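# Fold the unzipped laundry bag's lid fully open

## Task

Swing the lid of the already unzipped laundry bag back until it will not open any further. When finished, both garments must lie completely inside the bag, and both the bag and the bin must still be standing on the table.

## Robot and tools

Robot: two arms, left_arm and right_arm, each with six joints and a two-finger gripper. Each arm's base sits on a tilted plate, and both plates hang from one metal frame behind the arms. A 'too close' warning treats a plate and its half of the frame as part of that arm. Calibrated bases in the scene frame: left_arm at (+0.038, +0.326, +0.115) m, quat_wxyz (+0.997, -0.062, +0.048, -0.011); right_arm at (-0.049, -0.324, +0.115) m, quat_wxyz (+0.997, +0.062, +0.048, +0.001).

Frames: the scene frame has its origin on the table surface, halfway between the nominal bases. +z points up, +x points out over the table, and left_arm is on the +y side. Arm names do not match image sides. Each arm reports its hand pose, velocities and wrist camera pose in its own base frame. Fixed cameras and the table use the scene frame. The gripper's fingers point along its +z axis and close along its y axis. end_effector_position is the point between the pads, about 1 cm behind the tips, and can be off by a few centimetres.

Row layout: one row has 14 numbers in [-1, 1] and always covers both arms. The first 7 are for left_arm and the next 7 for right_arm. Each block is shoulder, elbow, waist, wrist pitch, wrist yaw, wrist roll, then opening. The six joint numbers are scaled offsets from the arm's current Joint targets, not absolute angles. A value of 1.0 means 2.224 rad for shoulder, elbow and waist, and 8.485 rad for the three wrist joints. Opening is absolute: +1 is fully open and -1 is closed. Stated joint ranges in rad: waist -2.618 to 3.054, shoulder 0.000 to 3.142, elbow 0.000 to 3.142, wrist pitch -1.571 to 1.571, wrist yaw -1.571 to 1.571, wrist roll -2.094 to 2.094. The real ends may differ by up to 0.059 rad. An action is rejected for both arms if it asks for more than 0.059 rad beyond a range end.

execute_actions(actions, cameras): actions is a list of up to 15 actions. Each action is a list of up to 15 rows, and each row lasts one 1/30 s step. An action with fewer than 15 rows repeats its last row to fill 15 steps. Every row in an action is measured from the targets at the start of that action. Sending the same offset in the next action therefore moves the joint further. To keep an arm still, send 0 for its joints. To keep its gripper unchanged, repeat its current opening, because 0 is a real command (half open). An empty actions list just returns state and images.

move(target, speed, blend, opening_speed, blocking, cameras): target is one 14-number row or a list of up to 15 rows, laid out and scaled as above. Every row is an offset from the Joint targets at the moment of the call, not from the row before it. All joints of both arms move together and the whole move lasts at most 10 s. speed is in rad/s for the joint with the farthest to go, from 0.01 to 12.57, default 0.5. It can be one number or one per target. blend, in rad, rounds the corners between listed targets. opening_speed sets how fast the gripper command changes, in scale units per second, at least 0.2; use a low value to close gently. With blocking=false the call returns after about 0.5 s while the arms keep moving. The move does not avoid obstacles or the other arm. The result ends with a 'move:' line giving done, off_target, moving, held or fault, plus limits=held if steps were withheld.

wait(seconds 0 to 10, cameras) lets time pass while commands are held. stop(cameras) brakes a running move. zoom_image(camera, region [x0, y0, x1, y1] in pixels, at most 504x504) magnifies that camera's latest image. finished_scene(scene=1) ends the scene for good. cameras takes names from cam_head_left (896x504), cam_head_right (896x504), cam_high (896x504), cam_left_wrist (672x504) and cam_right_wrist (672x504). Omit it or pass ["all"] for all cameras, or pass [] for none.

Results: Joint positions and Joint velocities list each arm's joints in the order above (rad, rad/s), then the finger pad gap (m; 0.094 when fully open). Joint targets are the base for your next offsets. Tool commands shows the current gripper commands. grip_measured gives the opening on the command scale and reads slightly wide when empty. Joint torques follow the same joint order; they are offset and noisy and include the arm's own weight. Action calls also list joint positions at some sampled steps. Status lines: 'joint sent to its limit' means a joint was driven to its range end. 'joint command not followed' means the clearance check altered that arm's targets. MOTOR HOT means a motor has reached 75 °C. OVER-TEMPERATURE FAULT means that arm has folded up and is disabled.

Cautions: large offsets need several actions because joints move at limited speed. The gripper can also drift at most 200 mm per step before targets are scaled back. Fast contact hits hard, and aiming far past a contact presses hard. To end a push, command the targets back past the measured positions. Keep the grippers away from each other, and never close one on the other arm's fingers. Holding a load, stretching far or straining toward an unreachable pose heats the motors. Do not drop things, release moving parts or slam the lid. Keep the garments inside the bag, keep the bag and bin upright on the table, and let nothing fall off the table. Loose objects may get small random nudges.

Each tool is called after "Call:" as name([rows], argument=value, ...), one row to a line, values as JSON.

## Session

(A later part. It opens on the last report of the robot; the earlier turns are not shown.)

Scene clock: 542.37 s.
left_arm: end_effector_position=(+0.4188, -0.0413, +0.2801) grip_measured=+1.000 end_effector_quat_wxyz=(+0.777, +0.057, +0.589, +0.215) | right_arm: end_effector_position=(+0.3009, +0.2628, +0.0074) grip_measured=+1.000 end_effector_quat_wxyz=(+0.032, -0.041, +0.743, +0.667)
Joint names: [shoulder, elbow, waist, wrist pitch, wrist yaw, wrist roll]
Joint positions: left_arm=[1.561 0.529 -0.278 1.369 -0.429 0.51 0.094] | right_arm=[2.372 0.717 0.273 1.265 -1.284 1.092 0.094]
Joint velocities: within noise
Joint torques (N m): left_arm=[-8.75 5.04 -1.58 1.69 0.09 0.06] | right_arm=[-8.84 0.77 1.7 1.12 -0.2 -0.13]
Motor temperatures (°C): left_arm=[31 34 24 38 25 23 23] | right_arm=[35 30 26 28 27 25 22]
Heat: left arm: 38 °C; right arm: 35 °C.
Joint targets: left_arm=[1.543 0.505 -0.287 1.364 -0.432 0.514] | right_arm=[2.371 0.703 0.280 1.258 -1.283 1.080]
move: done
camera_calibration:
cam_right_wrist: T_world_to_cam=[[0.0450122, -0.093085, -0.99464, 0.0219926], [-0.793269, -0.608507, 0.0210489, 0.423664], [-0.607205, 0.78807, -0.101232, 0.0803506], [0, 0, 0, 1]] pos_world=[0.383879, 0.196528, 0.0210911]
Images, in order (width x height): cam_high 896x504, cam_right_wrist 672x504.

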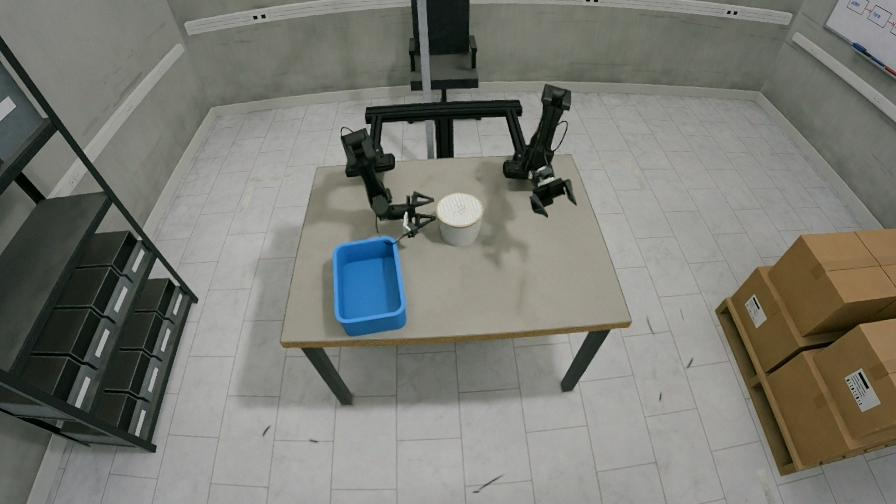

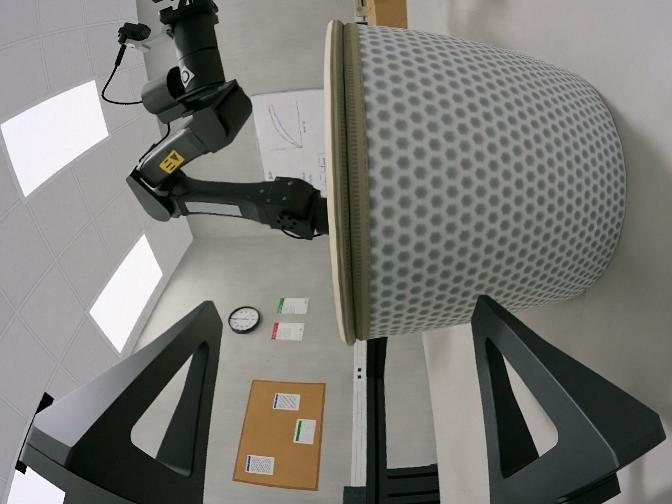

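Call:
move(target=[0,0,0,0,0,0, 1, -0.0019,-0.0008,0.0160,-0.0005,0.005,-0.0006,1], speed=0.2, cameras=["cam_right_wrist","cam_high"])

Call:
zoom_image(camera="cam_right_wrist", region=[180, 200, 504, 400])

Call:
zoom_image(camera="cam_high", region=[380, 170, 500, 270])

Scene clock: 557.27 s.
left_arm: end_effector_position=(+0.4188, -0.0413, +0.2801) grip_measured=+1.000 end_effector_quat_wxyz=(+0.777, +0.057, +0.589, +0.215) | right_arm: end_effector_position=(+0.2973, +0.2716, +0.0031) grip_measured=+1.000 end_effector_quat_wxyz=(+0.034, -0.039, +0.749, +0.660)
Joint names: [shoulder, elbow, waist, wrist pitch, wrist yaw, wrist roll]
Joint positions: left_arm=[1.561 0.529 -0.278 1.369 -0.429 0.51 0.094] | right_arm=[2.372 0.711 0.305 1.261 -1.241 1.087 0.094]
Joint velocities: within noise
Joint torques (N m): left_arm=[-8.72 5 -1.65 1.69 0.12 0.06] | right_arm=[-9.14 1.14 1.98 1.14 -0.19 -0.14]
Motor temperatures (°C): left_arm=[31 34 24 38 25 23 23] | right_arm=[35 30 26 28 27 25 22]
Heat: left arm: 38 °C; right arm: 35 °C.
Joint targets: left_arm=[1.543 0.505 -0.287 1.364 -0.432 0.514] | right_arm=[2.366 0.702 0.316 1.254 -1.240 1.074]
move: done
camera_calibration:
cam_right_wrist: T_world_to_cam=[[0.0441175, -0.111962, -0.992733, 0.0240991], [-0.797139, -0.602916, 0.0325728, 0.425854], [-0.602181, 0.789909, -0.115849, 0.0688571], [0, 0, 0, 1]] pos_world=[0.379866, 0.205061, 0.0180298]
Images, in order (width x height): cam_high 896x504, cam_right_wrist 672x504.

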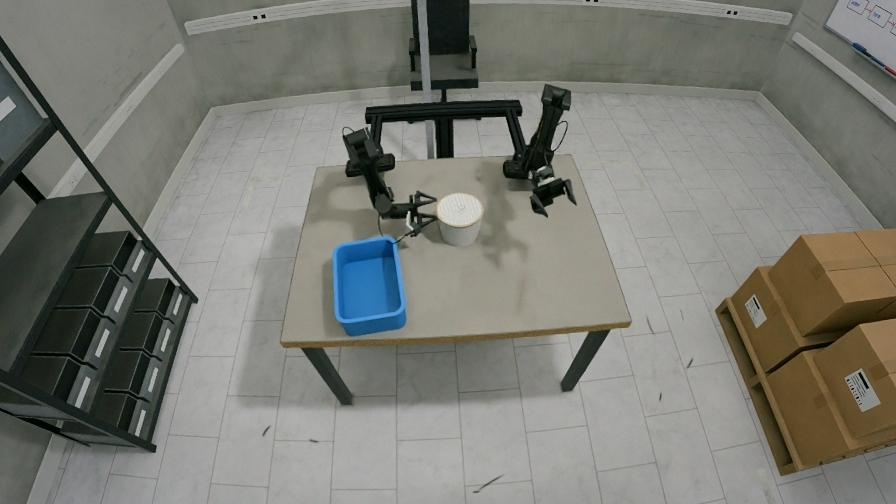

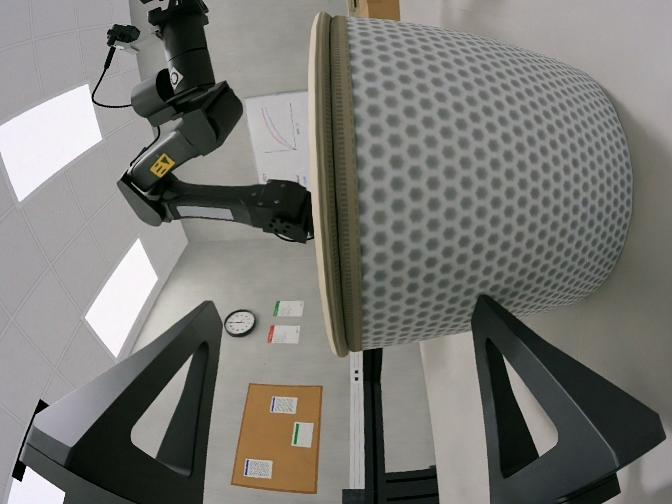

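Scaled by 1.556 from the camera's 672x504 image, which has a finer 960x720 frame.

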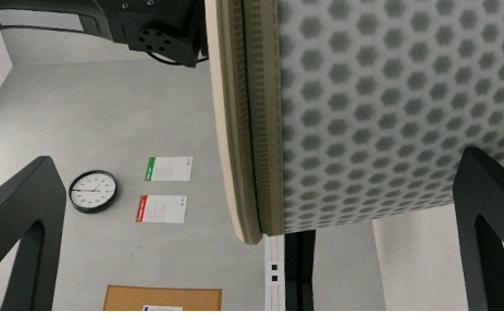

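Scaled by 4.200 from the camera's 896x504 image, which has a finer 1280x720 frame.

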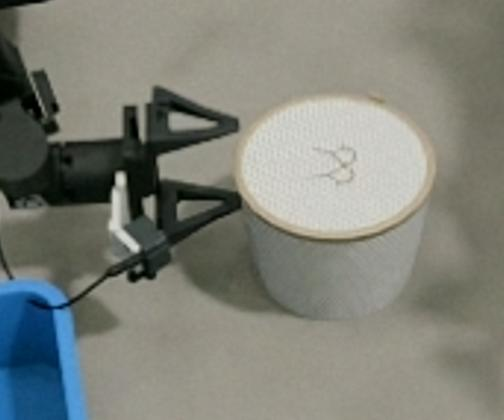

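Call:
move(target=[0,0,0,0,0,0, 1, -0.0095,0,0.0080,-0.0024,0,0,1], speed=0.2, cameras=["cam_right_wrist","cam_high"])

Call:
zoom_image(camera="cam_right_wrist", region=[180, 200, 504, 400])

Call:
zoom_image(camera="cam_high", region=[380, 170, 500, 270])

Scene clock: 572.47 s.
left_arm: end_effector_position=(+0.4188, -0.0413, +0.2801) grip_measured=+1.000 end_effector_quat_wxyz=(+0.777, +0.057, +0.589, +0.215) | right_arm: end_effector_position=(+0.2921, +0.2758, +0.0007) grip_measured=+1.000 end_effector_quat_wxyz=(+0.022, -0.038, +0.751, +0.658)
Joint names: [shoulder, elbow, waist, wrist pitch, wrist yaw, wrist roll]
Joint positions: left_arm=[1.561 0.529 -0.278 1.369 -0.429 0.51 0.094] | right_arm=[2.372 0.711 0.321 1.241 -1.24 1.087 0.094]
Joint velocities: within noise
Joint torques (N m): left_arm=[-8.55 5.15 -1.7 1.68 0.13 0.04] | right_arm=[-10.86 1.16 2.13 1.13 -0.24 -0.14]
Motor temperatures (°C): left_arm=[31 33 24 38 25 23 23] | right_arm=[35 29 26 29 26 25 22]
Heat: left arm: 38 °C; right arm: 35 °C.
Joint targets: left_arm=[1.543 0.505 -0.287 1.364 -0.432 0.514] | right_arm=[2.345 0.702 0.334 1.234 -1.241 1.075]
move: done
camera_calibration:
cam_right_wrist: T_world_to_cam=[[0.0272126, -0.1181, -0.992629, 0.0289891], [-0.787496, -0.614166, 0.0514825, 0.424613], [-0.615719, 0.78029, -0.109716, 0.0687521], [0, 0, 0, 1]] pos_world=[0.375925, 0.21056, 0.0144585]
Images, in order (width x height): cam_high 896x504, cam_right_wrist 672x504.

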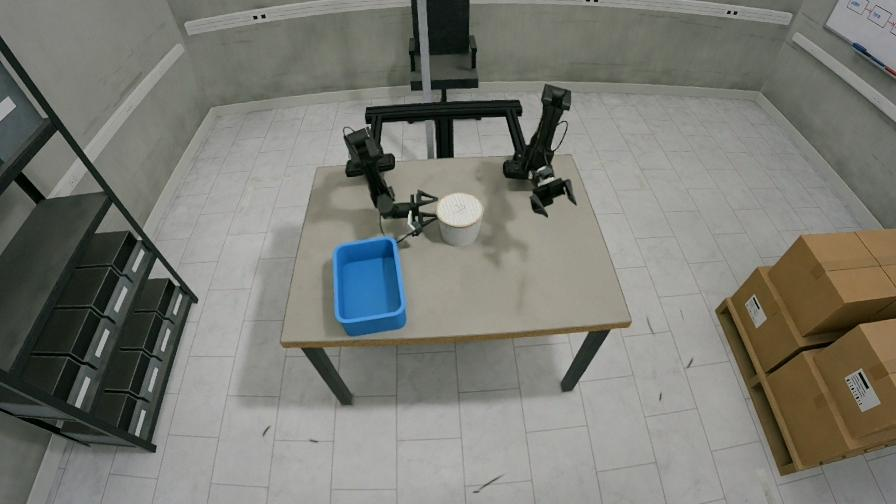

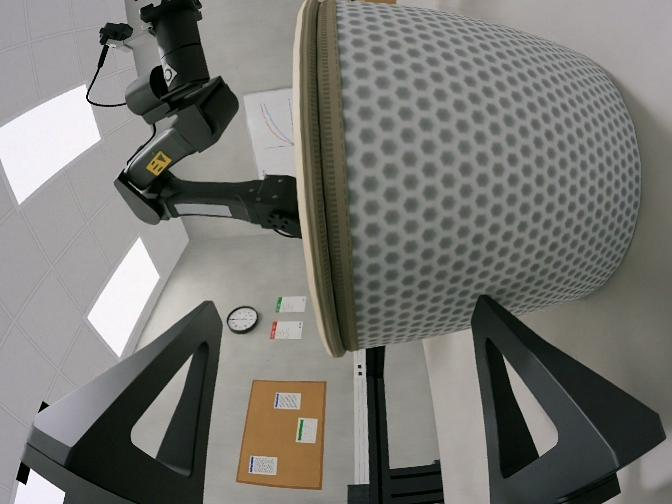

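Scaled by 1.556 from the camera's 672x504 image, which has a finer 960x720 frame.

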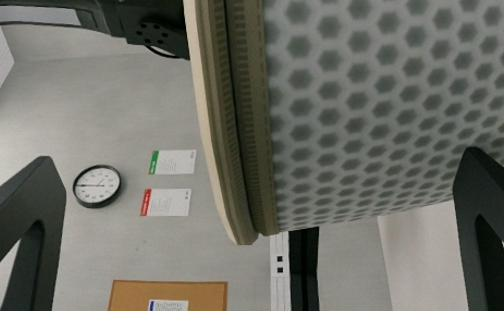

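Scaled by 4.200 from the camera's 896x504 image, which has a finer 1280x720 frame.

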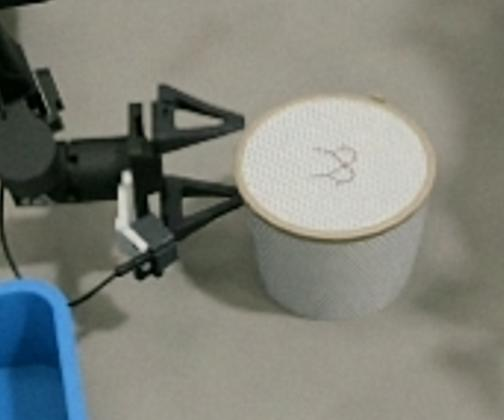

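Call:
move(target=[0,0,0,0,0,0, 1, -0.012,0,0.0,0.0024,0,0,1], speed=0.2, cameras=["cam_right_wrist","cam_high"])

Call:
zoom_image(camera="cam_right_wrist", region=[180, 200, 504, 400])

Scene clock: 580.60 s.
left_arm: end_effector_position=(+0.4188, -0.0413, +0.2801) grip_measured=+1.000 end_effector_quat_wxyz=(+0.777, +0.057, +0.589, +0.215) | right_arm: end_effector_position=(+0.2944, +0.2766, +0.0078) grip_measured=+1.000 end_effector_quat_wxyz=(+0.030, -0.045, +0.749, +0.660)
Joint names: [shoulder, elbow, waist, wrist pitch, wrist yaw, wrist roll]
Joint positions: left_arm=[1.561 0.529 -0.278 1.369 -0.429 0.51 0.094] | right_arm=[2.351 0.71 0.321 1.243 -1.24 1.087 0.094]
Joint velocities: within noise
Joint torques (N m): left_arm=[-8.73 4.86 -1.33 1.64 0.17 -0.03] | right_arm=[-11.4 1.31 2.14 1.31 -0.23 -0.14]
Motor temperatures (°C): left_arm=[31 33 24 38 25 23 23] | right_arm=[36 29 26 29 26 25 22]
Heat: left arm: 38 °C; right arm: 36 °C.
Joint targets: left_arm=[1.543 0.505 -0.287 1.364 -0.432 0.514] | right_arm=[2.319 0.702 0.334 1.254 -1.240 1.075]
move: done
camera_calibration:
cam_right_wrist: T_world_to_cam=[[0.0476811, -0.111414, -0.99263, 0.0281826], [-0.788524, -0.614219, 0.0310636, 0.426943], [-0.613153, 0.781231, -0.117139, 0.0692835], [0, 0, 0, 1]] pos_world=[0.377792, 0.21125, 0.0228284]
Images, in order (width x height): cam_high 896x504, cam_right_wrist 672x504.

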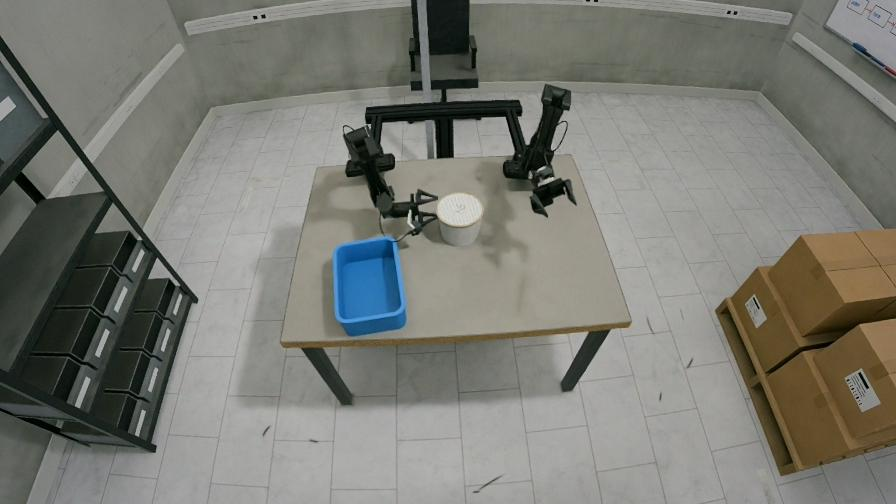

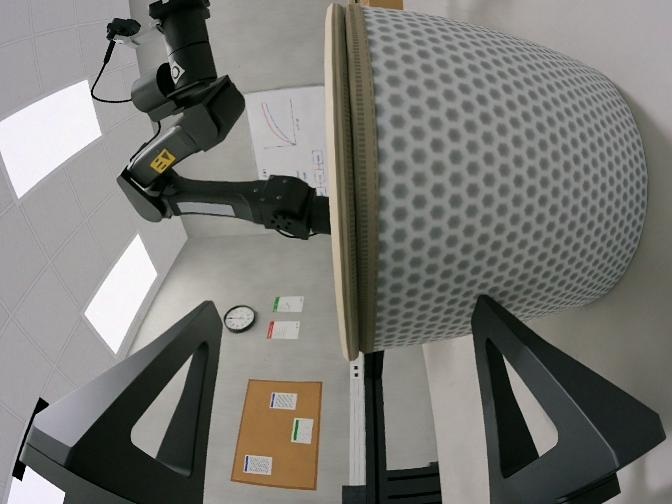

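Scaled by 1.556 from the camera's 672x504 image, which has a finer 960x720 frame.

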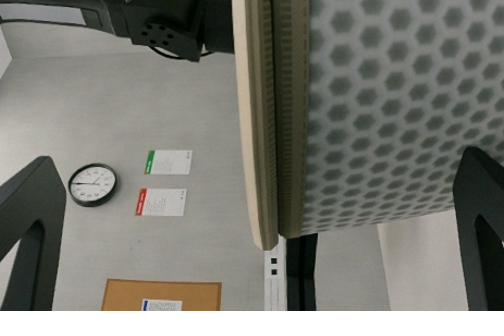

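Call:
move(target=[0,0,0,0,0,0, 1, 0,0,0,0,0,0,-0.5], opening_speed=1.0, cameras=["cam_right_wrist","cam_high"])

Call:
zoom_image(camera="cam_right_wrist", region=[240, 240, 440, 400])

Call:
zoom_image(camera="cam_high", region=[380, 170, 500, 270])

Scene clock: 592.13 s.
left_arm: end_effector_position=(+0.4188, -0.0413, +0.2801) grip_measured=+1.000 end_effector_quat_wxyz=(+0.777, +0.057, +0.589, +0.215) | right_arm: end_effector_position=(+0.2944, +0.2766, +0.0078) grip_measured=-0.497 end_effector_quat_wxyz=(+0.030, -0.045, +0.749, +0.660)
Joint names: [shoulder, elbow, waist, wrist pitch, wrist yaw, wrist roll]
Joint positions: left_arm=[1.561 0.529 -0.278 1.369 -0.429 0.51 0.094] | right_arm=[2.351 0.71 0.321 1.243 -1.24 1.086 0.024]
Joint velocities: within noise
Joint torques (N m): left_arm=[-8.9 5.01 -1.57 1.69 0.12 0.03] | right_arm=[-11.4 1.31 2.14 1.31 -0.23 -0.14]
Motor temperatures (°C): left_arm=[31 33 23 38 25 23 23] | right_arm=[38 29 26 29 26 25 22]
Heat: left arm: 38 °C; right arm: 38 °C.
Joint targets: left_arm=[1.543 0.505 -0.287 1.364 -0.432 0.514] | right_arm=[2.319 0.702 0.334 1.254 -1.240 1.075]
move: done
camera_calibration:
cam_right_wrist: T_world_to_cam=[[0.048049, -0.111389, -0.992615, 0.028137], [-0.788478, -0.614294, 0.0307671, 0.426944], [-0.613184, 0.781176, -0.117344, 0.0693231], [0, 0, 0, 1]] pos_world=[0.377792, 0.21125, 0.022928]
Images, in order (width x height): cam_high 896x504, cam_right_wrist 672x504.

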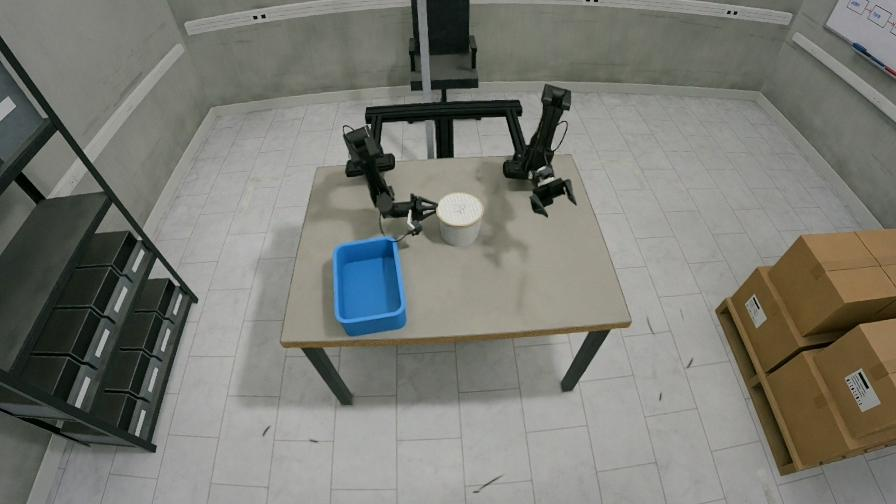

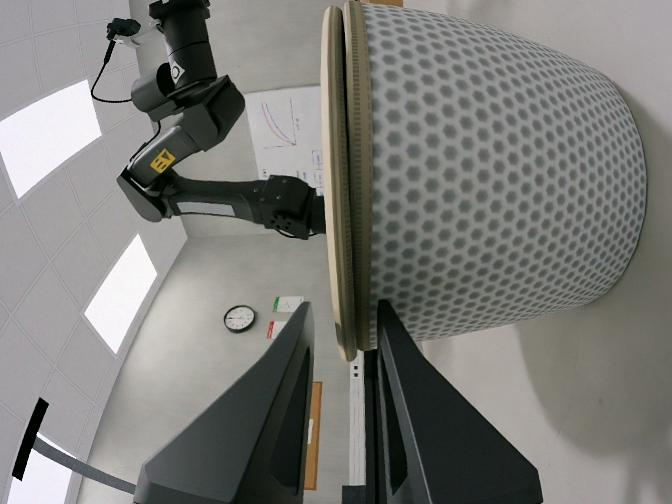

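Scaled by 2.520 from the camera's 672x504 image, which has a finer 960x720 frame.

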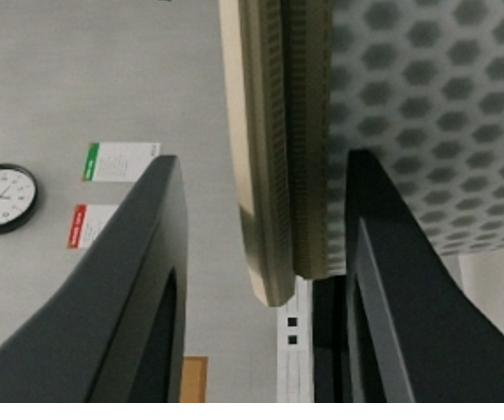

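Scaled by 4.200 from the camera's 896x504 image, which has a finer 1280x720 frame.

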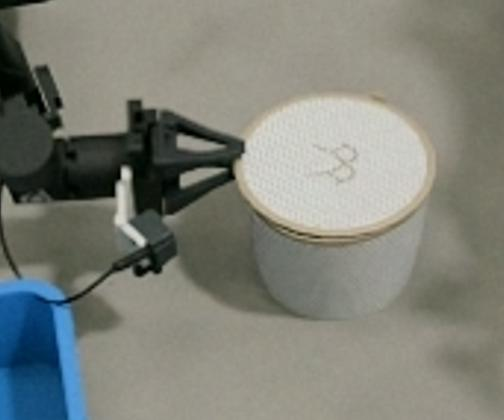

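Call:
move(target=[0,0,0,0,0,0, 1, 0,0,0,0,0,0,-0.72], opening_speed=0.4, cameras=["cam_right_wrist","cam_high"])

Call:
zoom_image(camera="cam_right_wrist", region=[240, 240, 440, 400])

Call:
zoom_image(camera="cam_high", region=[380, 170, 500, 270])

Scene clock: 601.33 s.
left_arm: end_effector_position=(+0.4188, -0.0413, +0.2801) grip_measured=+1.000 end_effector_quat_wxyz=(+0.777, +0.057, +0.589, +0.215) | right_arm: end_effector_position=(+0.2944, +0.2766, +0.0078) grip_measured=-0.717 end_effector_quat_wxyz=(+0.030, -0.045, +0.749, +0.660)
Joint names: [shoulder, elbow, waist, wrist pitch, wrist yaw, wrist roll]
Joint positions: left_arm=[1.561 0.529 -0.278 1.369 -0.429 0.51 0.094] | right_arm=[2.351 0.71 0.321 1.243 -1.24 1.086 0.013]
Joint velocities: within noise
Joint torques (N m): left_arm=[-8.79 5.15 -1.69 1.66 0.17 0.06] | right_arm=[-11.38 1.31 2.14 1.31 -0.23 -0.13]
Motor temperatures (°C): left_arm=[31 33 23 38 25 23 23] | right_arm=[39 29 26 29 26 25 22]
Heat: left arm: 38 °C; right arm: 39 °C.
Joint targets: left_arm=[1.543 0.505 -0.287 1.364 -0.432 0.514] | right_arm=[2.319 0.702 0.334 1.254 -1.240 1.075]
move: done
camera_calibration:
cam_right_wrist: T_world_to_cam=[[0.048049, -0.111389, -0.992615, 0.028137], [-0.788478, -0.614294, 0.0307671, 0.426944], [-0.613184, 0.781176, -0.117344, 0.0693231], [0, 0, 0, 1]] pos_world=[0.377792, 0.21125, 0.022928]
Images, in order (width x height): cam_high 896x504, cam_right_wrist 672x504.

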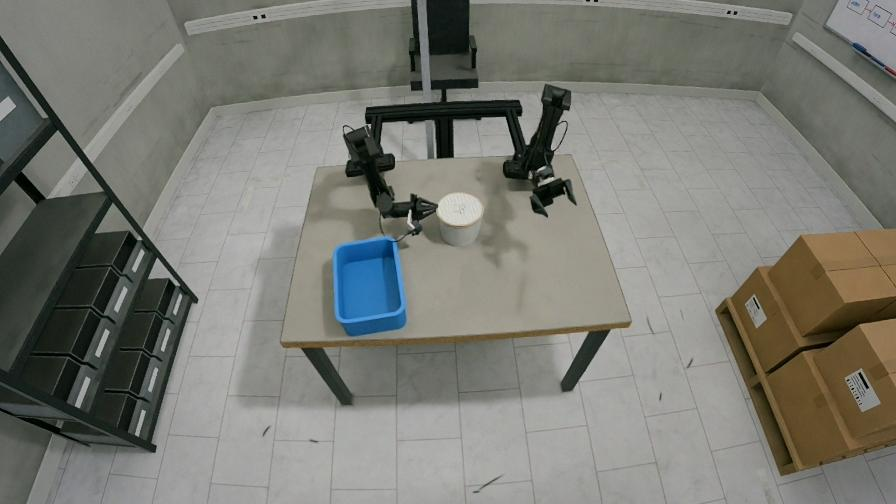

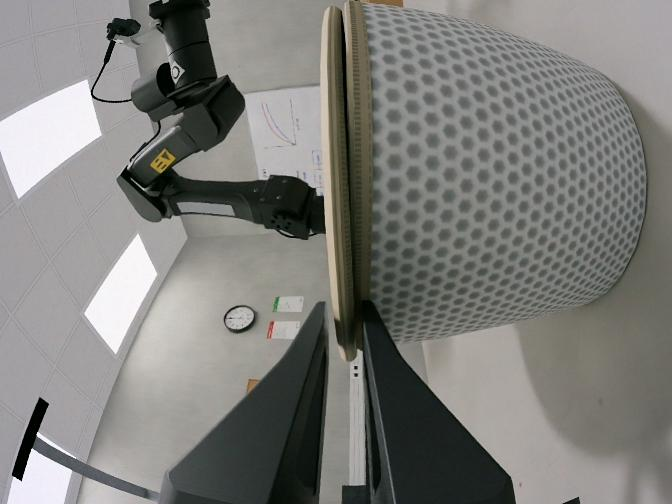

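Scaled by 2.520 from the camera's 672x504 image, which has a finer 960x720 frame.

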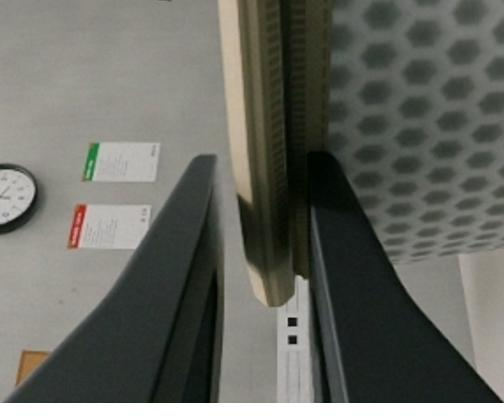

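Scaled by 4.200 from the camera's 896x504 image, which has a finer 1280x720 frame.

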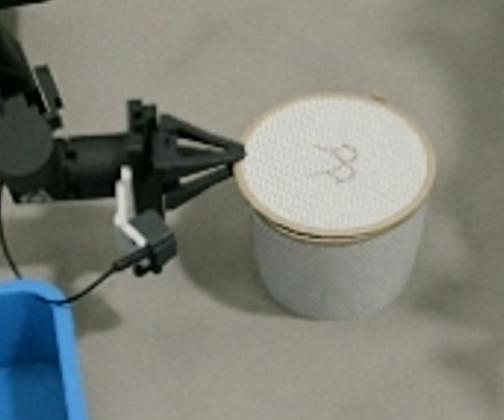

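Call:
move(target=[0,0,0,0,0,0, 1, 0,0,0,0,0,0,-0.9], opening_speed=0.3, cameras=["cam_right_wrist","cam_high"])

Call:
zoom_image(camera="cam_right_wrist", region=[240, 240, 440, 400])

Call:
zoom_image(camera="cam_high", region=[380, 170, 500, 270])

Scene clock: 608.40 s.
left_arm: end_effector_position=(+0.4188, -0.0413, +0.2801) grip_measured=+1.000 end_effector_quat_wxyz=(+0.777, +0.057, +0.589, +0.215) | right_arm: end_effector_position=(+0.2944, +0.2766, +0.0078) grip_measured=-0.898 end_effector_quat_wxyz=(+0.031, -0.045, +0.749, +0.660)
Joint names: [shoulder, elbow, waist, wrist pitch, wrist yaw, wrist roll]
Joint positions: left_arm=[1.561 0.529 -0.278 1.369 -0.429 0.51 0.094] | right_arm=[2.351 0.71 0.321 1.243 -1.239 1.086 0.005]
Joint velocities: within noise
Joint torques (N m): left_arm=[-9.06 4.88 -1.55 1.66 0.13 0.04] | right_arm=[-11.4 1.29 2.13 1.31 -0.23 -0.12]
Motor temperatures (°C): left_arm=[31 33 23 38 25 23 23] | right_arm=[39 29 26 29 26 25 22]
Heat: left arm: 38 °C; right arm: 39 °C.
Joint targets: left_arm=[1.543 0.505 -0.287 1.364 -0.432 0.514] | right_arm=[2.319 0.702 0.334 1.254 -1.240 1.075]
move: done
camera_calibration:
cam_right_wrist: T_world_to_cam=[[0.0484188, -0.11159, -0.992574, 0.0280231], [-0.788699, -0.61402, 0.0305577, 0.426992], [-0.612871, 0.781362, -0.117741, 0.0693126], [0, 0, 0, 1]] pos_world=[0.37789, 0.21115, 0.0229281]
Images, in order (width x height): cam_high 896x504, cam_right_wrist 672x504.

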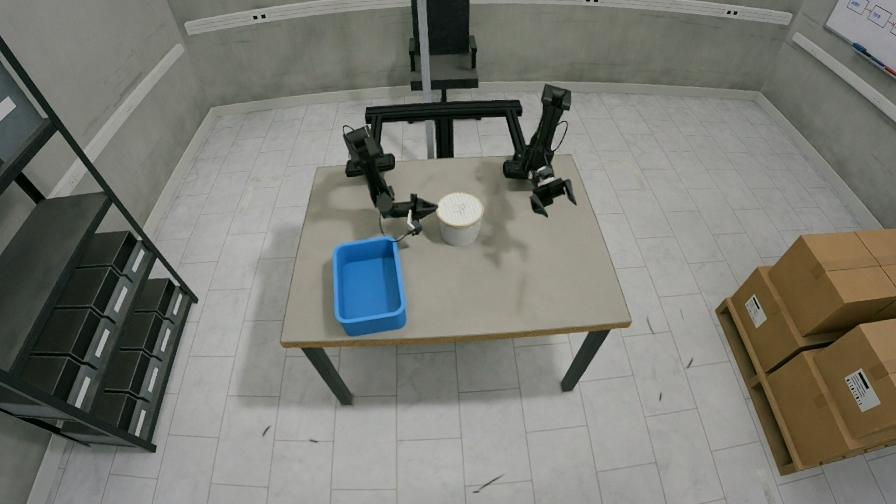

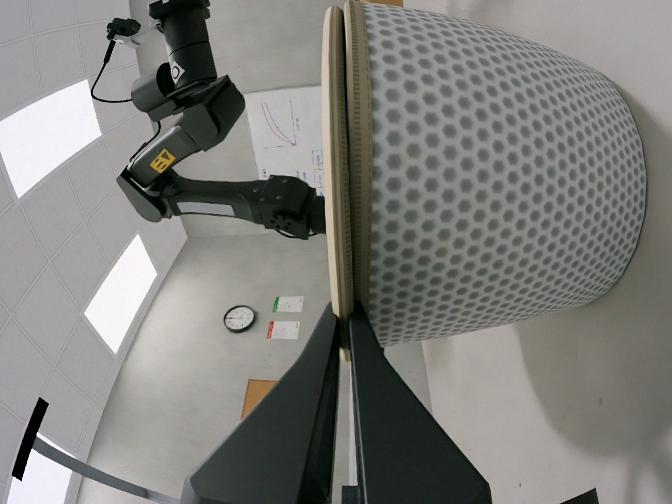

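Scaled by 2.520 from the camera's 672x504 image, which has a finer 960x720 frame.

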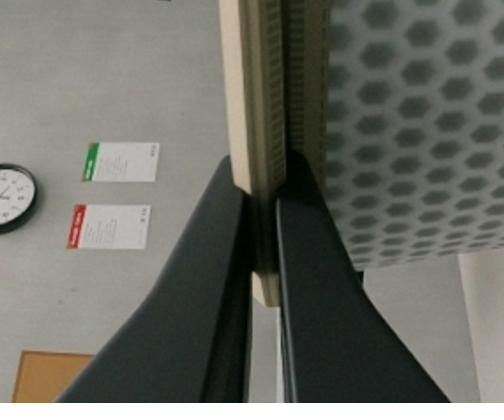

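Scaled by 4.200 from the camera's 896x504 image, which has a finer 1280x720 frame.

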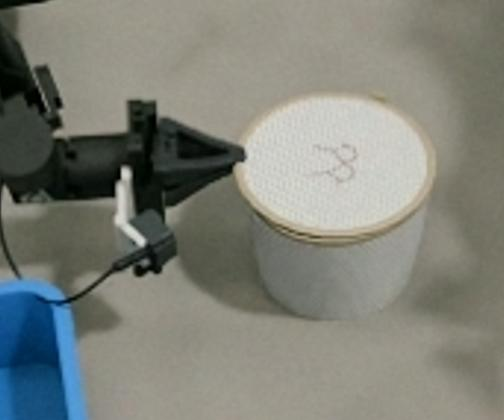

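Call:
move(target=[0,0,0,0,0,0, 1, 0,0,0,0,0,0,-1], opening_speed=0.3, cameras=[])

Call:
move(target=[0,0,0,0,0,0, 1, -0.025,0,0,0,0,0,-1], speed=0.15, cameras=["cam_right_wrist","cam_high"])

Call:
zoom_image(camera="cam_high", region=[380, 170, 500, 270])

Scene clock: 616.53 s.
left_arm: end_effector_position=(+0.4188, -0.0413, +0.2801) grip_measured=+1.000 end_effector_quat_wxyz=(+0.777, +0.057, +0.589, +0.215) | right_arm: end_effector_position=(+0.2944, +0.2766, +0.0078) grip_measured=-0.915 end_effector_quat_wxyz=(+0.031, -0.045, +0.749, +0.660)
Joint names: [shoulder, elbow, waist, wrist pitch, wrist yaw, wrist roll]
Joint positions: left_arm=[1.561 0.529 -0.278 1.369 -0.429 0.51 0.094] | right_arm=[2.351 0.71 0.321 1.243 -1.239 1.086 0.004]
Joint velocities: within noise
Joint torques (N m): left_arm=[-8.61 4.97 -1.44 1.71 0.09 0.02] | right_arm=[-11.38 1.32 2.14 1.31 -0.23 -0.12]
Motor temperatures (°C): left_arm=[31 33 23 38 25 23 23] | right_arm=[40 29 26 29 26 25 22]
Heat: left arm: 38 °C; right arm: 40 °C.
Joint targets: left_arm=[1.543 0.505 -0.287 1.364 -0.432 0.514] | right_arm=[2.319 0.702 0.334 1.254 -1.240 1.075]
move: done
No camera images: "cameras" was empty.

Scene clock: 617.30 s.
left_arm: end_effector_position=(+0.4188, -0.0413, +0.2801) grip_measured=+1.000 end_effector_quat_wxyz=(+0.777, +0.057, +0.589, +0.215) | right_arm: end_effector_position=(+0.3006, +0.2783, +0.0264) grip_measured=-0.915 end_effector_quat_wxyz=(+0.053, -0.061, +0.743, +0.664)
Joint names: [shoulder, elbow, waist, wrist pitch, wrist yaw, wrist roll]
Joint positions: left_arm=[1.561 0.529 -0.278 1.369 -0.429 0.51 0.094] | right_arm=[2.297 0.71 0.321 1.243 -1.234 1.084 0.004]
Joint velocities: within noise
Joint torques (N m): left_arm=[-8.76 5.18 -1.31 1.67 0.11 0.09] | right_arm=[-11.51 1.61 2.13 1.33 -0.25 -0.12]
Motor temperatures (°C): left_arm=[31 33 23 38 25 23 23] | right_arm=[40 29 26 29 26 25 22]
Heat: left arm: 38 °C; right arm: 40 °C.
Joint targets: left_arm=[1.543 0.505 -0.287 1.364 -0.432 0.514] | right_arm=[2.263 0.702 0.334 1.254 -1.240 1.074]
move: done
camera_calibration:
cam_right_wrist: T_world_to_cam=[[0.101082, -0.0969192, -0.990146, 0.026383], [-0.792097, -0.610029, -0.0211519, 0.433633], [-0.601968, 0.78643, -0.138432, 0.0697503], [0, 0, 0, 1]] pos_world=[0.3828, 0.212232, 0.0449509]
Images, in order (width x height): cam_high 896x504, cam_right_wrist 672x504.

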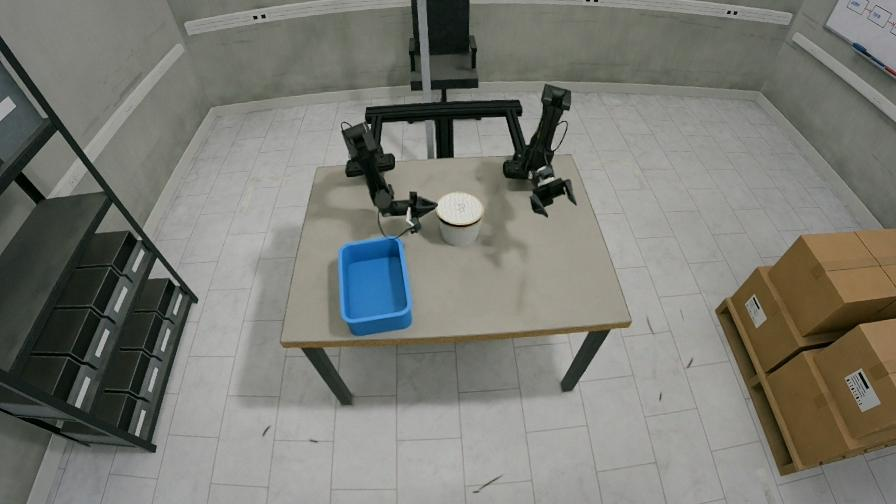

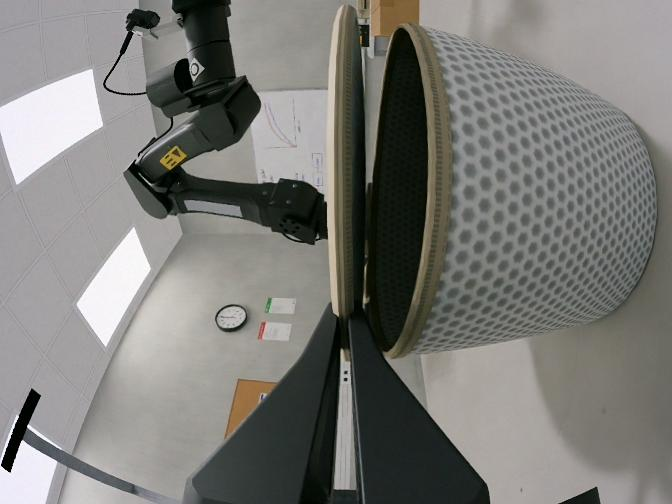

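Scaled by 4.200 from the camera's 896x504 image, which has a finer 1280x720 frame.

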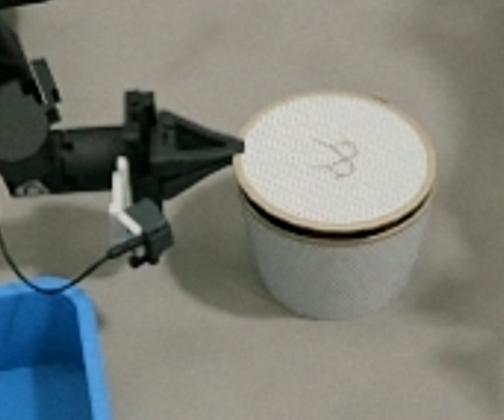

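Call:
move(target=[0,0,0,0,0,0, 1, -0.0958,-0.0823,0.0306,0,0.0093,-0.0803,-1], speed=0.4, cameras=["cam_right_wrist","cam_high","cam_head_right"])

Call:
zoom_image(camera="cam_high", region=[380, 150, 500, 270])

Scene clock: 744.73 s.
left_arm: end_effector_position=(+0.4188, -0.0413, +0.2801) grip_measured=+1.000 end_effector_quat_wxyz=(+0.777, +0.057, +0.589, +0.215) | right_arm: end_effector_position=(+0.2603, +0.2842, +0.0619) grip_measured=-0.915 end_effector_quat_wxyz=(+0.284, -0.317, +0.679, +0.598)
Joint names: [shoulder, elbow, waist, wrist pitch, wrist yaw, wrist roll]
Joint positions: left_arm=[1.561 0.529 -0.278 1.369 -0.429 0.51 0.094] | right_arm=[2.081 0.529 0.389 1.243 -1.158 0.405 0.004]
Joint velocities: within noise
Joint torques (N m): left_arm=[-8.61 5 -1.5 1.69 0.08 0.05] | right_arm=[-10 1.74 1.98 1.37 -0.21 -0.14]
Motor temperatures (°C): left_arm=[30 32 23 39 25 23 23] | right_arm=[43 28 26 31 26 25 25]
Heat: left arm: 39 °C; right arm: 43 °C.
Joint targets: left_arm=[1.543 0.505 -0.287 1.364 -0.432 0.514] | right_arm=[2.050 0.519 0.402 1.254 -1.161 0.393]
move: done
camera_calibration:
cam_right_wrist: T_world_to_cam=[[0.731785, -0.0739308, -0.677514, -0.123813], [-0.541723, -0.666314, -0.512408, 0.387231], [-0.413554, 0.741997, -0.527649, 0.0334433], [0, 0, 0, 1]] pos_world=[0.314207, 0.224049, 0.132181]
Images, in order (width x height): cam_head_right 896x504, cam_high 896x504, cam_right_wrist 672x504.

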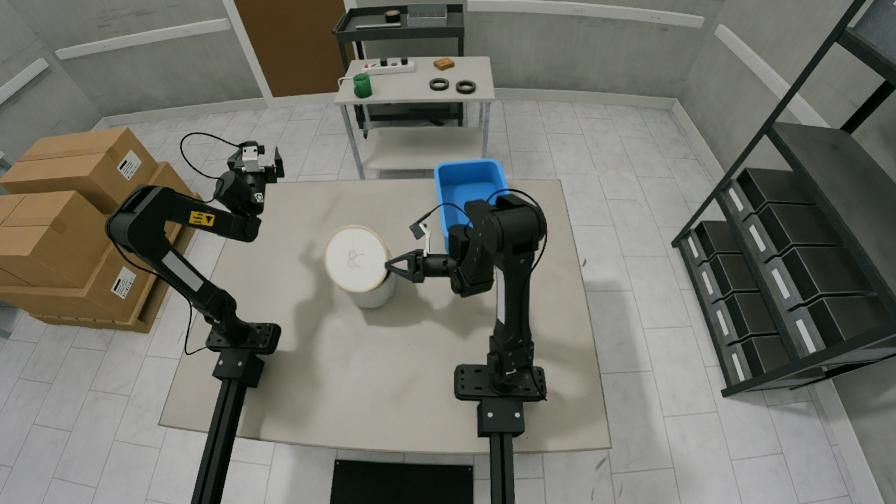

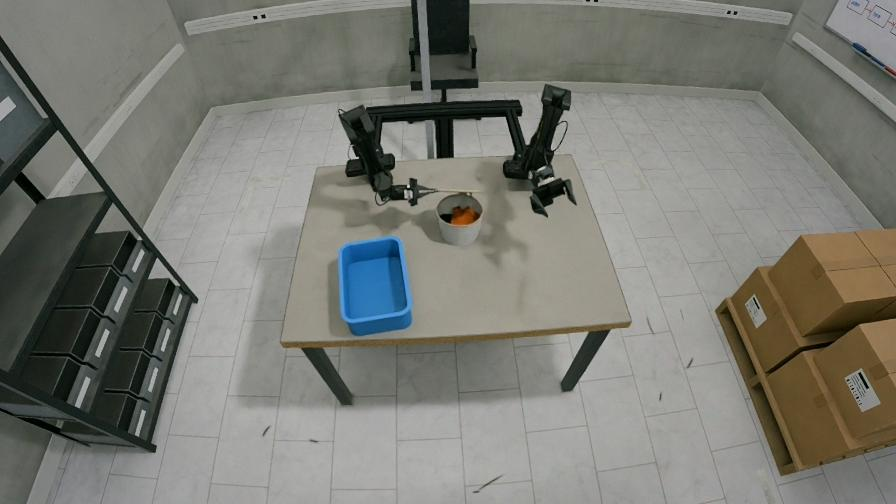

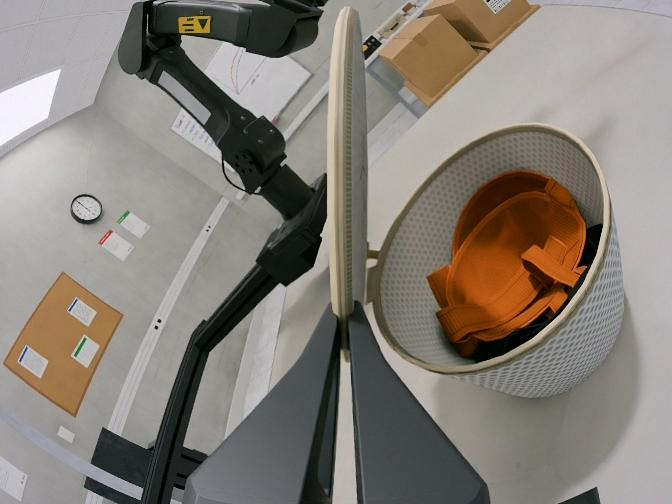

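Scaled by 4.200 from the camera's 896x504 image, which has a finer 1280x720 frame.

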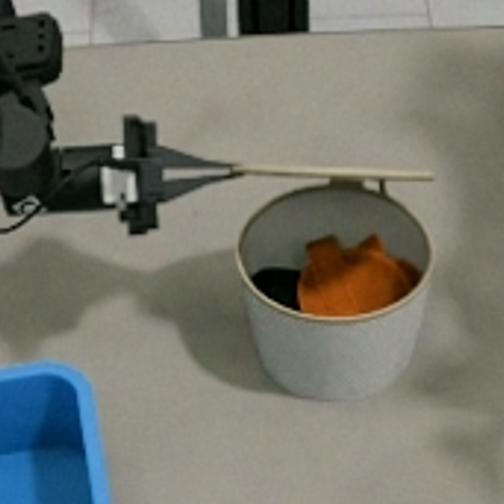

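Call:
move([
  [0,0,0,0,0,0, 1, -0.1201,-0.0247,0.0252,-0.0487,0.0128,-0.0562,-1],
  [0,0,0,0,0,0, 1, -0.2203,-0.0333,0.0621,-0.0893,0.0302,-0.1034,-1],
], speed=0.4, blend=0.05, cameras=["cam_right_wrist","cam_high","cam_head_right"])

Call:
zoom_image(camera="cam_high", region=[380, 150, 500, 270])

Scene clock: 775.90 s.
left_arm: end_effector_position=(+0.4188, -0.0413, +0.2801) grip_measured=+1.000 end_effector_quat_wxyz=(+0.777, +0.057, +0.589, +0.215) | right_arm: end_effector_position=(+0.2131, +0.2895, +0.0853) grip_measured=-0.916 end_effector_quat_wxyz=(-0.404, +0.562, -0.599, -0.402)
Joint names: [shoulder, elbow, waist, wrist pitch, wrist yaw, wrist roll]
Joint positions: left_arm=[1.561 0.529 -0.278 1.369 -0.429 0.51 0.094] | right_arm=[1.582 0.459 0.53 0.514 -0.913 -0.474 0.004]
Joint velocities: within noise
Joint torques (N m): left_arm=[-8.66 4.94 -1.5 1.69 0.08 0.01] | right_arm=[-7.06 3.47 1.47 1.08 -0.19 -0.1]
Motor temperatures (°C): left_arm=[30 32 23 39 25 23 23] | right_arm=[40 28 26 31 26 25 26]
Heat: left arm: 39 °C; right arm: 40 °C.
Joint targets: left_arm=[1.543 0.505 -0.287 1.364 -0.432 0.514] | right_arm=[1.560 0.444 0.540 0.496 -0.905 -0.484]
move: done
camera_calibration:
cam_right_wrist: T_world_to_cam=[[0.994694, -0.0527359, -0.0883295, -0.185513], [-0.0920533, -0.839592, -0.535362, 0.333553], [-0.0459279, 0.540652, -0.839992, 0.0288945], [0, 0, 0, 1]] pos_world=[0.21656, 0.254643, 0.186456]
Images, in order (width x height): cam_head_right 896x504, cam_high 896x504, cam_right_wrist 672x504.

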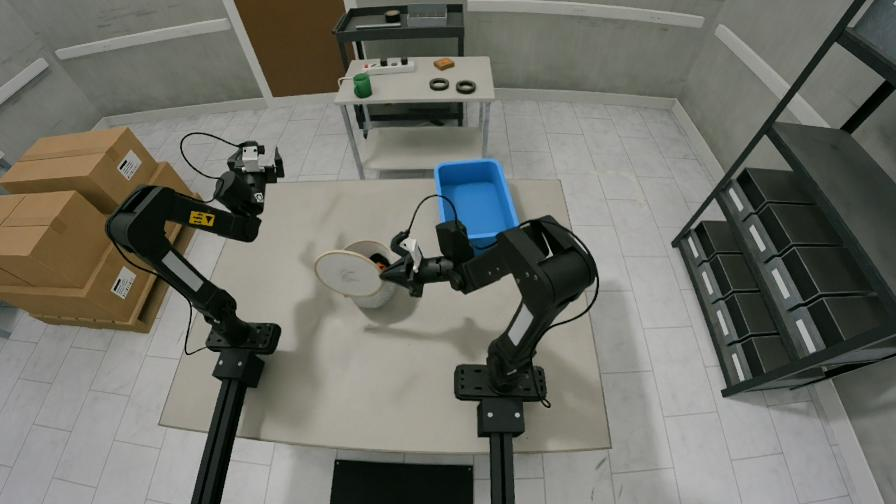

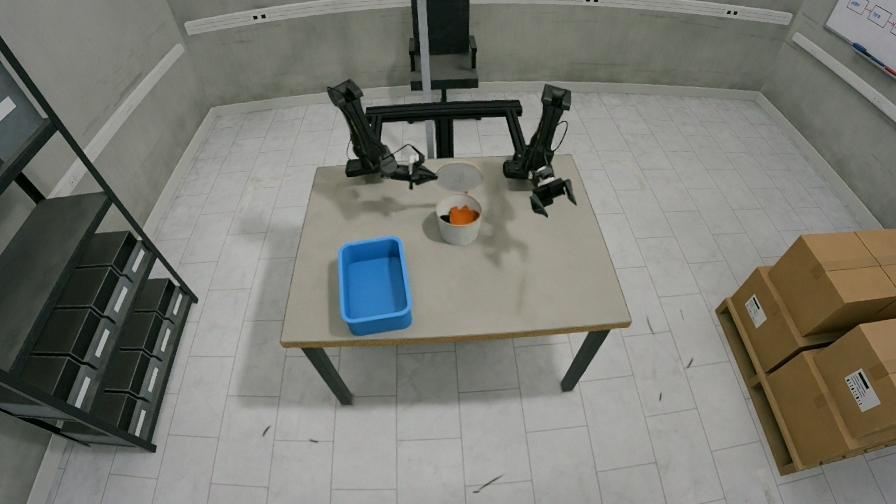

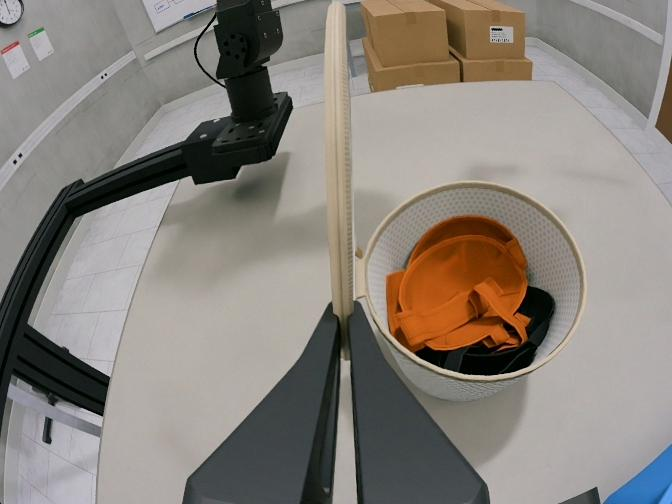

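Scaled by 4.200 from the camera's 896x504 image, which has a finer 1280x720 frame.

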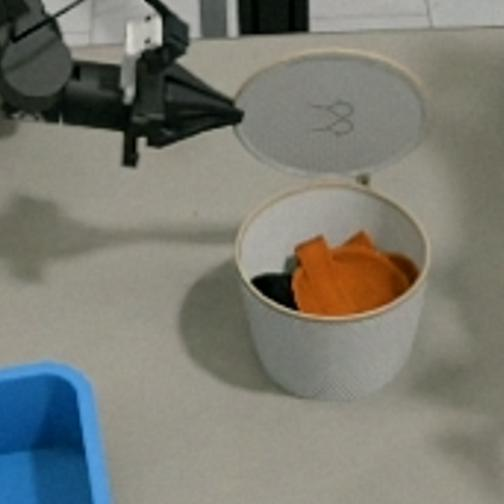

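Call:
move(target=[0,0,0,0,0,0, 1, -0.1003,0.0081,0.0881,-0.0475,0.0359,-0.0577,-1], speed=0.4, cameras=["cam_right_wrist","cam_head_right"])

Scene clock: 800.03 s.
left_arm: end_effector_position=(+0.4188, -0.0413, +0.2801) grip_measured=+1.000 end_effector_quat_wxyz=(+0.777, +0.057, +0.589, +0.215) | right_arm: end_effector_position=(+0.1681, +0.2905, +0.0754) grip_measured=-0.916 end_effector_quat_wxyz=(-0.407, +0.737, -0.487, -0.233)
Joint names: [shoulder, elbow, waist, wrist pitch, wrist yaw, wrist roll]
Joint positions: left_arm=[1.561 0.529 -0.278 1.369 -0.429 0.51 0.094] | right_arm=[1.349 0.459 0.729 0.13 -0.62 -0.97 0.004]
Joint velocities: within noise
Joint torques (N m): left_arm=[-8.54 4.96 -1.25 1.62 0.11 0.08] | right_arm=[-4.89 5.78 1.06 0.94 -0.05 -0.04]
Motor temperatures (°C): left_arm=[30 32 23 39 25 23 23] | right_arm=[38 28 26 31 26 25 26]
Heat: left arm: 39 °C; right arm: 38 °C.
Joint targets: left_arm=[1.543 0.505 -0.287 1.364 -0.432 0.514] | right_arm=[1.337 0.462 0.736 0.093 -0.601 -0.974]
move: off_target (right_arm); right_arm: the wrist pitch is farthest, 0.037 rad from its target
camera_calibration:
cam_right_wrist: T_world_to_cam=[[0.931365, 0.174058, 0.319786, -0.227557], [0.264879, -0.926539, -0.26714, 0.269869], [0.249797, 0.333509, -0.909051, 0.0336203], [0, 0, 0, 1]] pos_world=[0.132058, 0.278439, 0.175425]
Images, in order (width x height): cam_head_right 896x504, cam_right_wrist 672x504.

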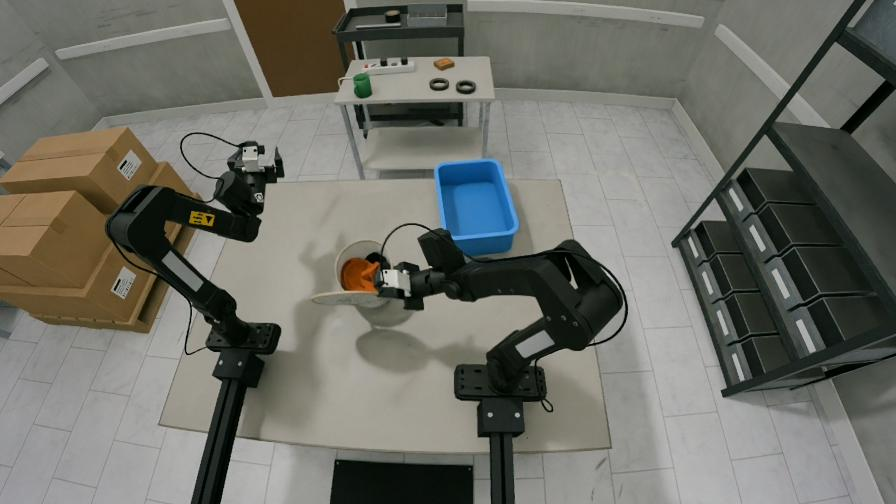

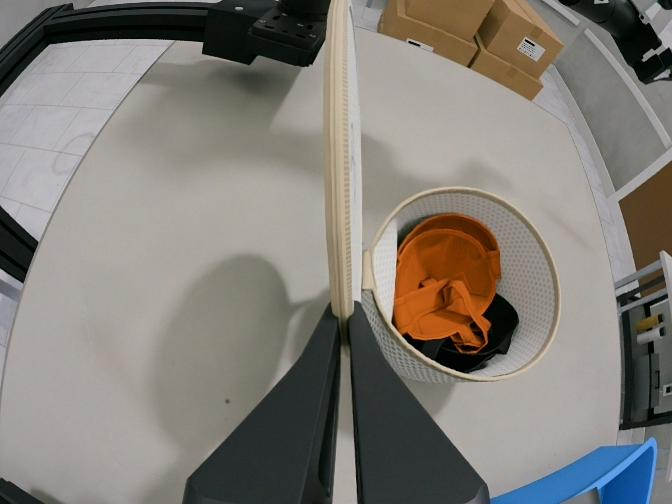

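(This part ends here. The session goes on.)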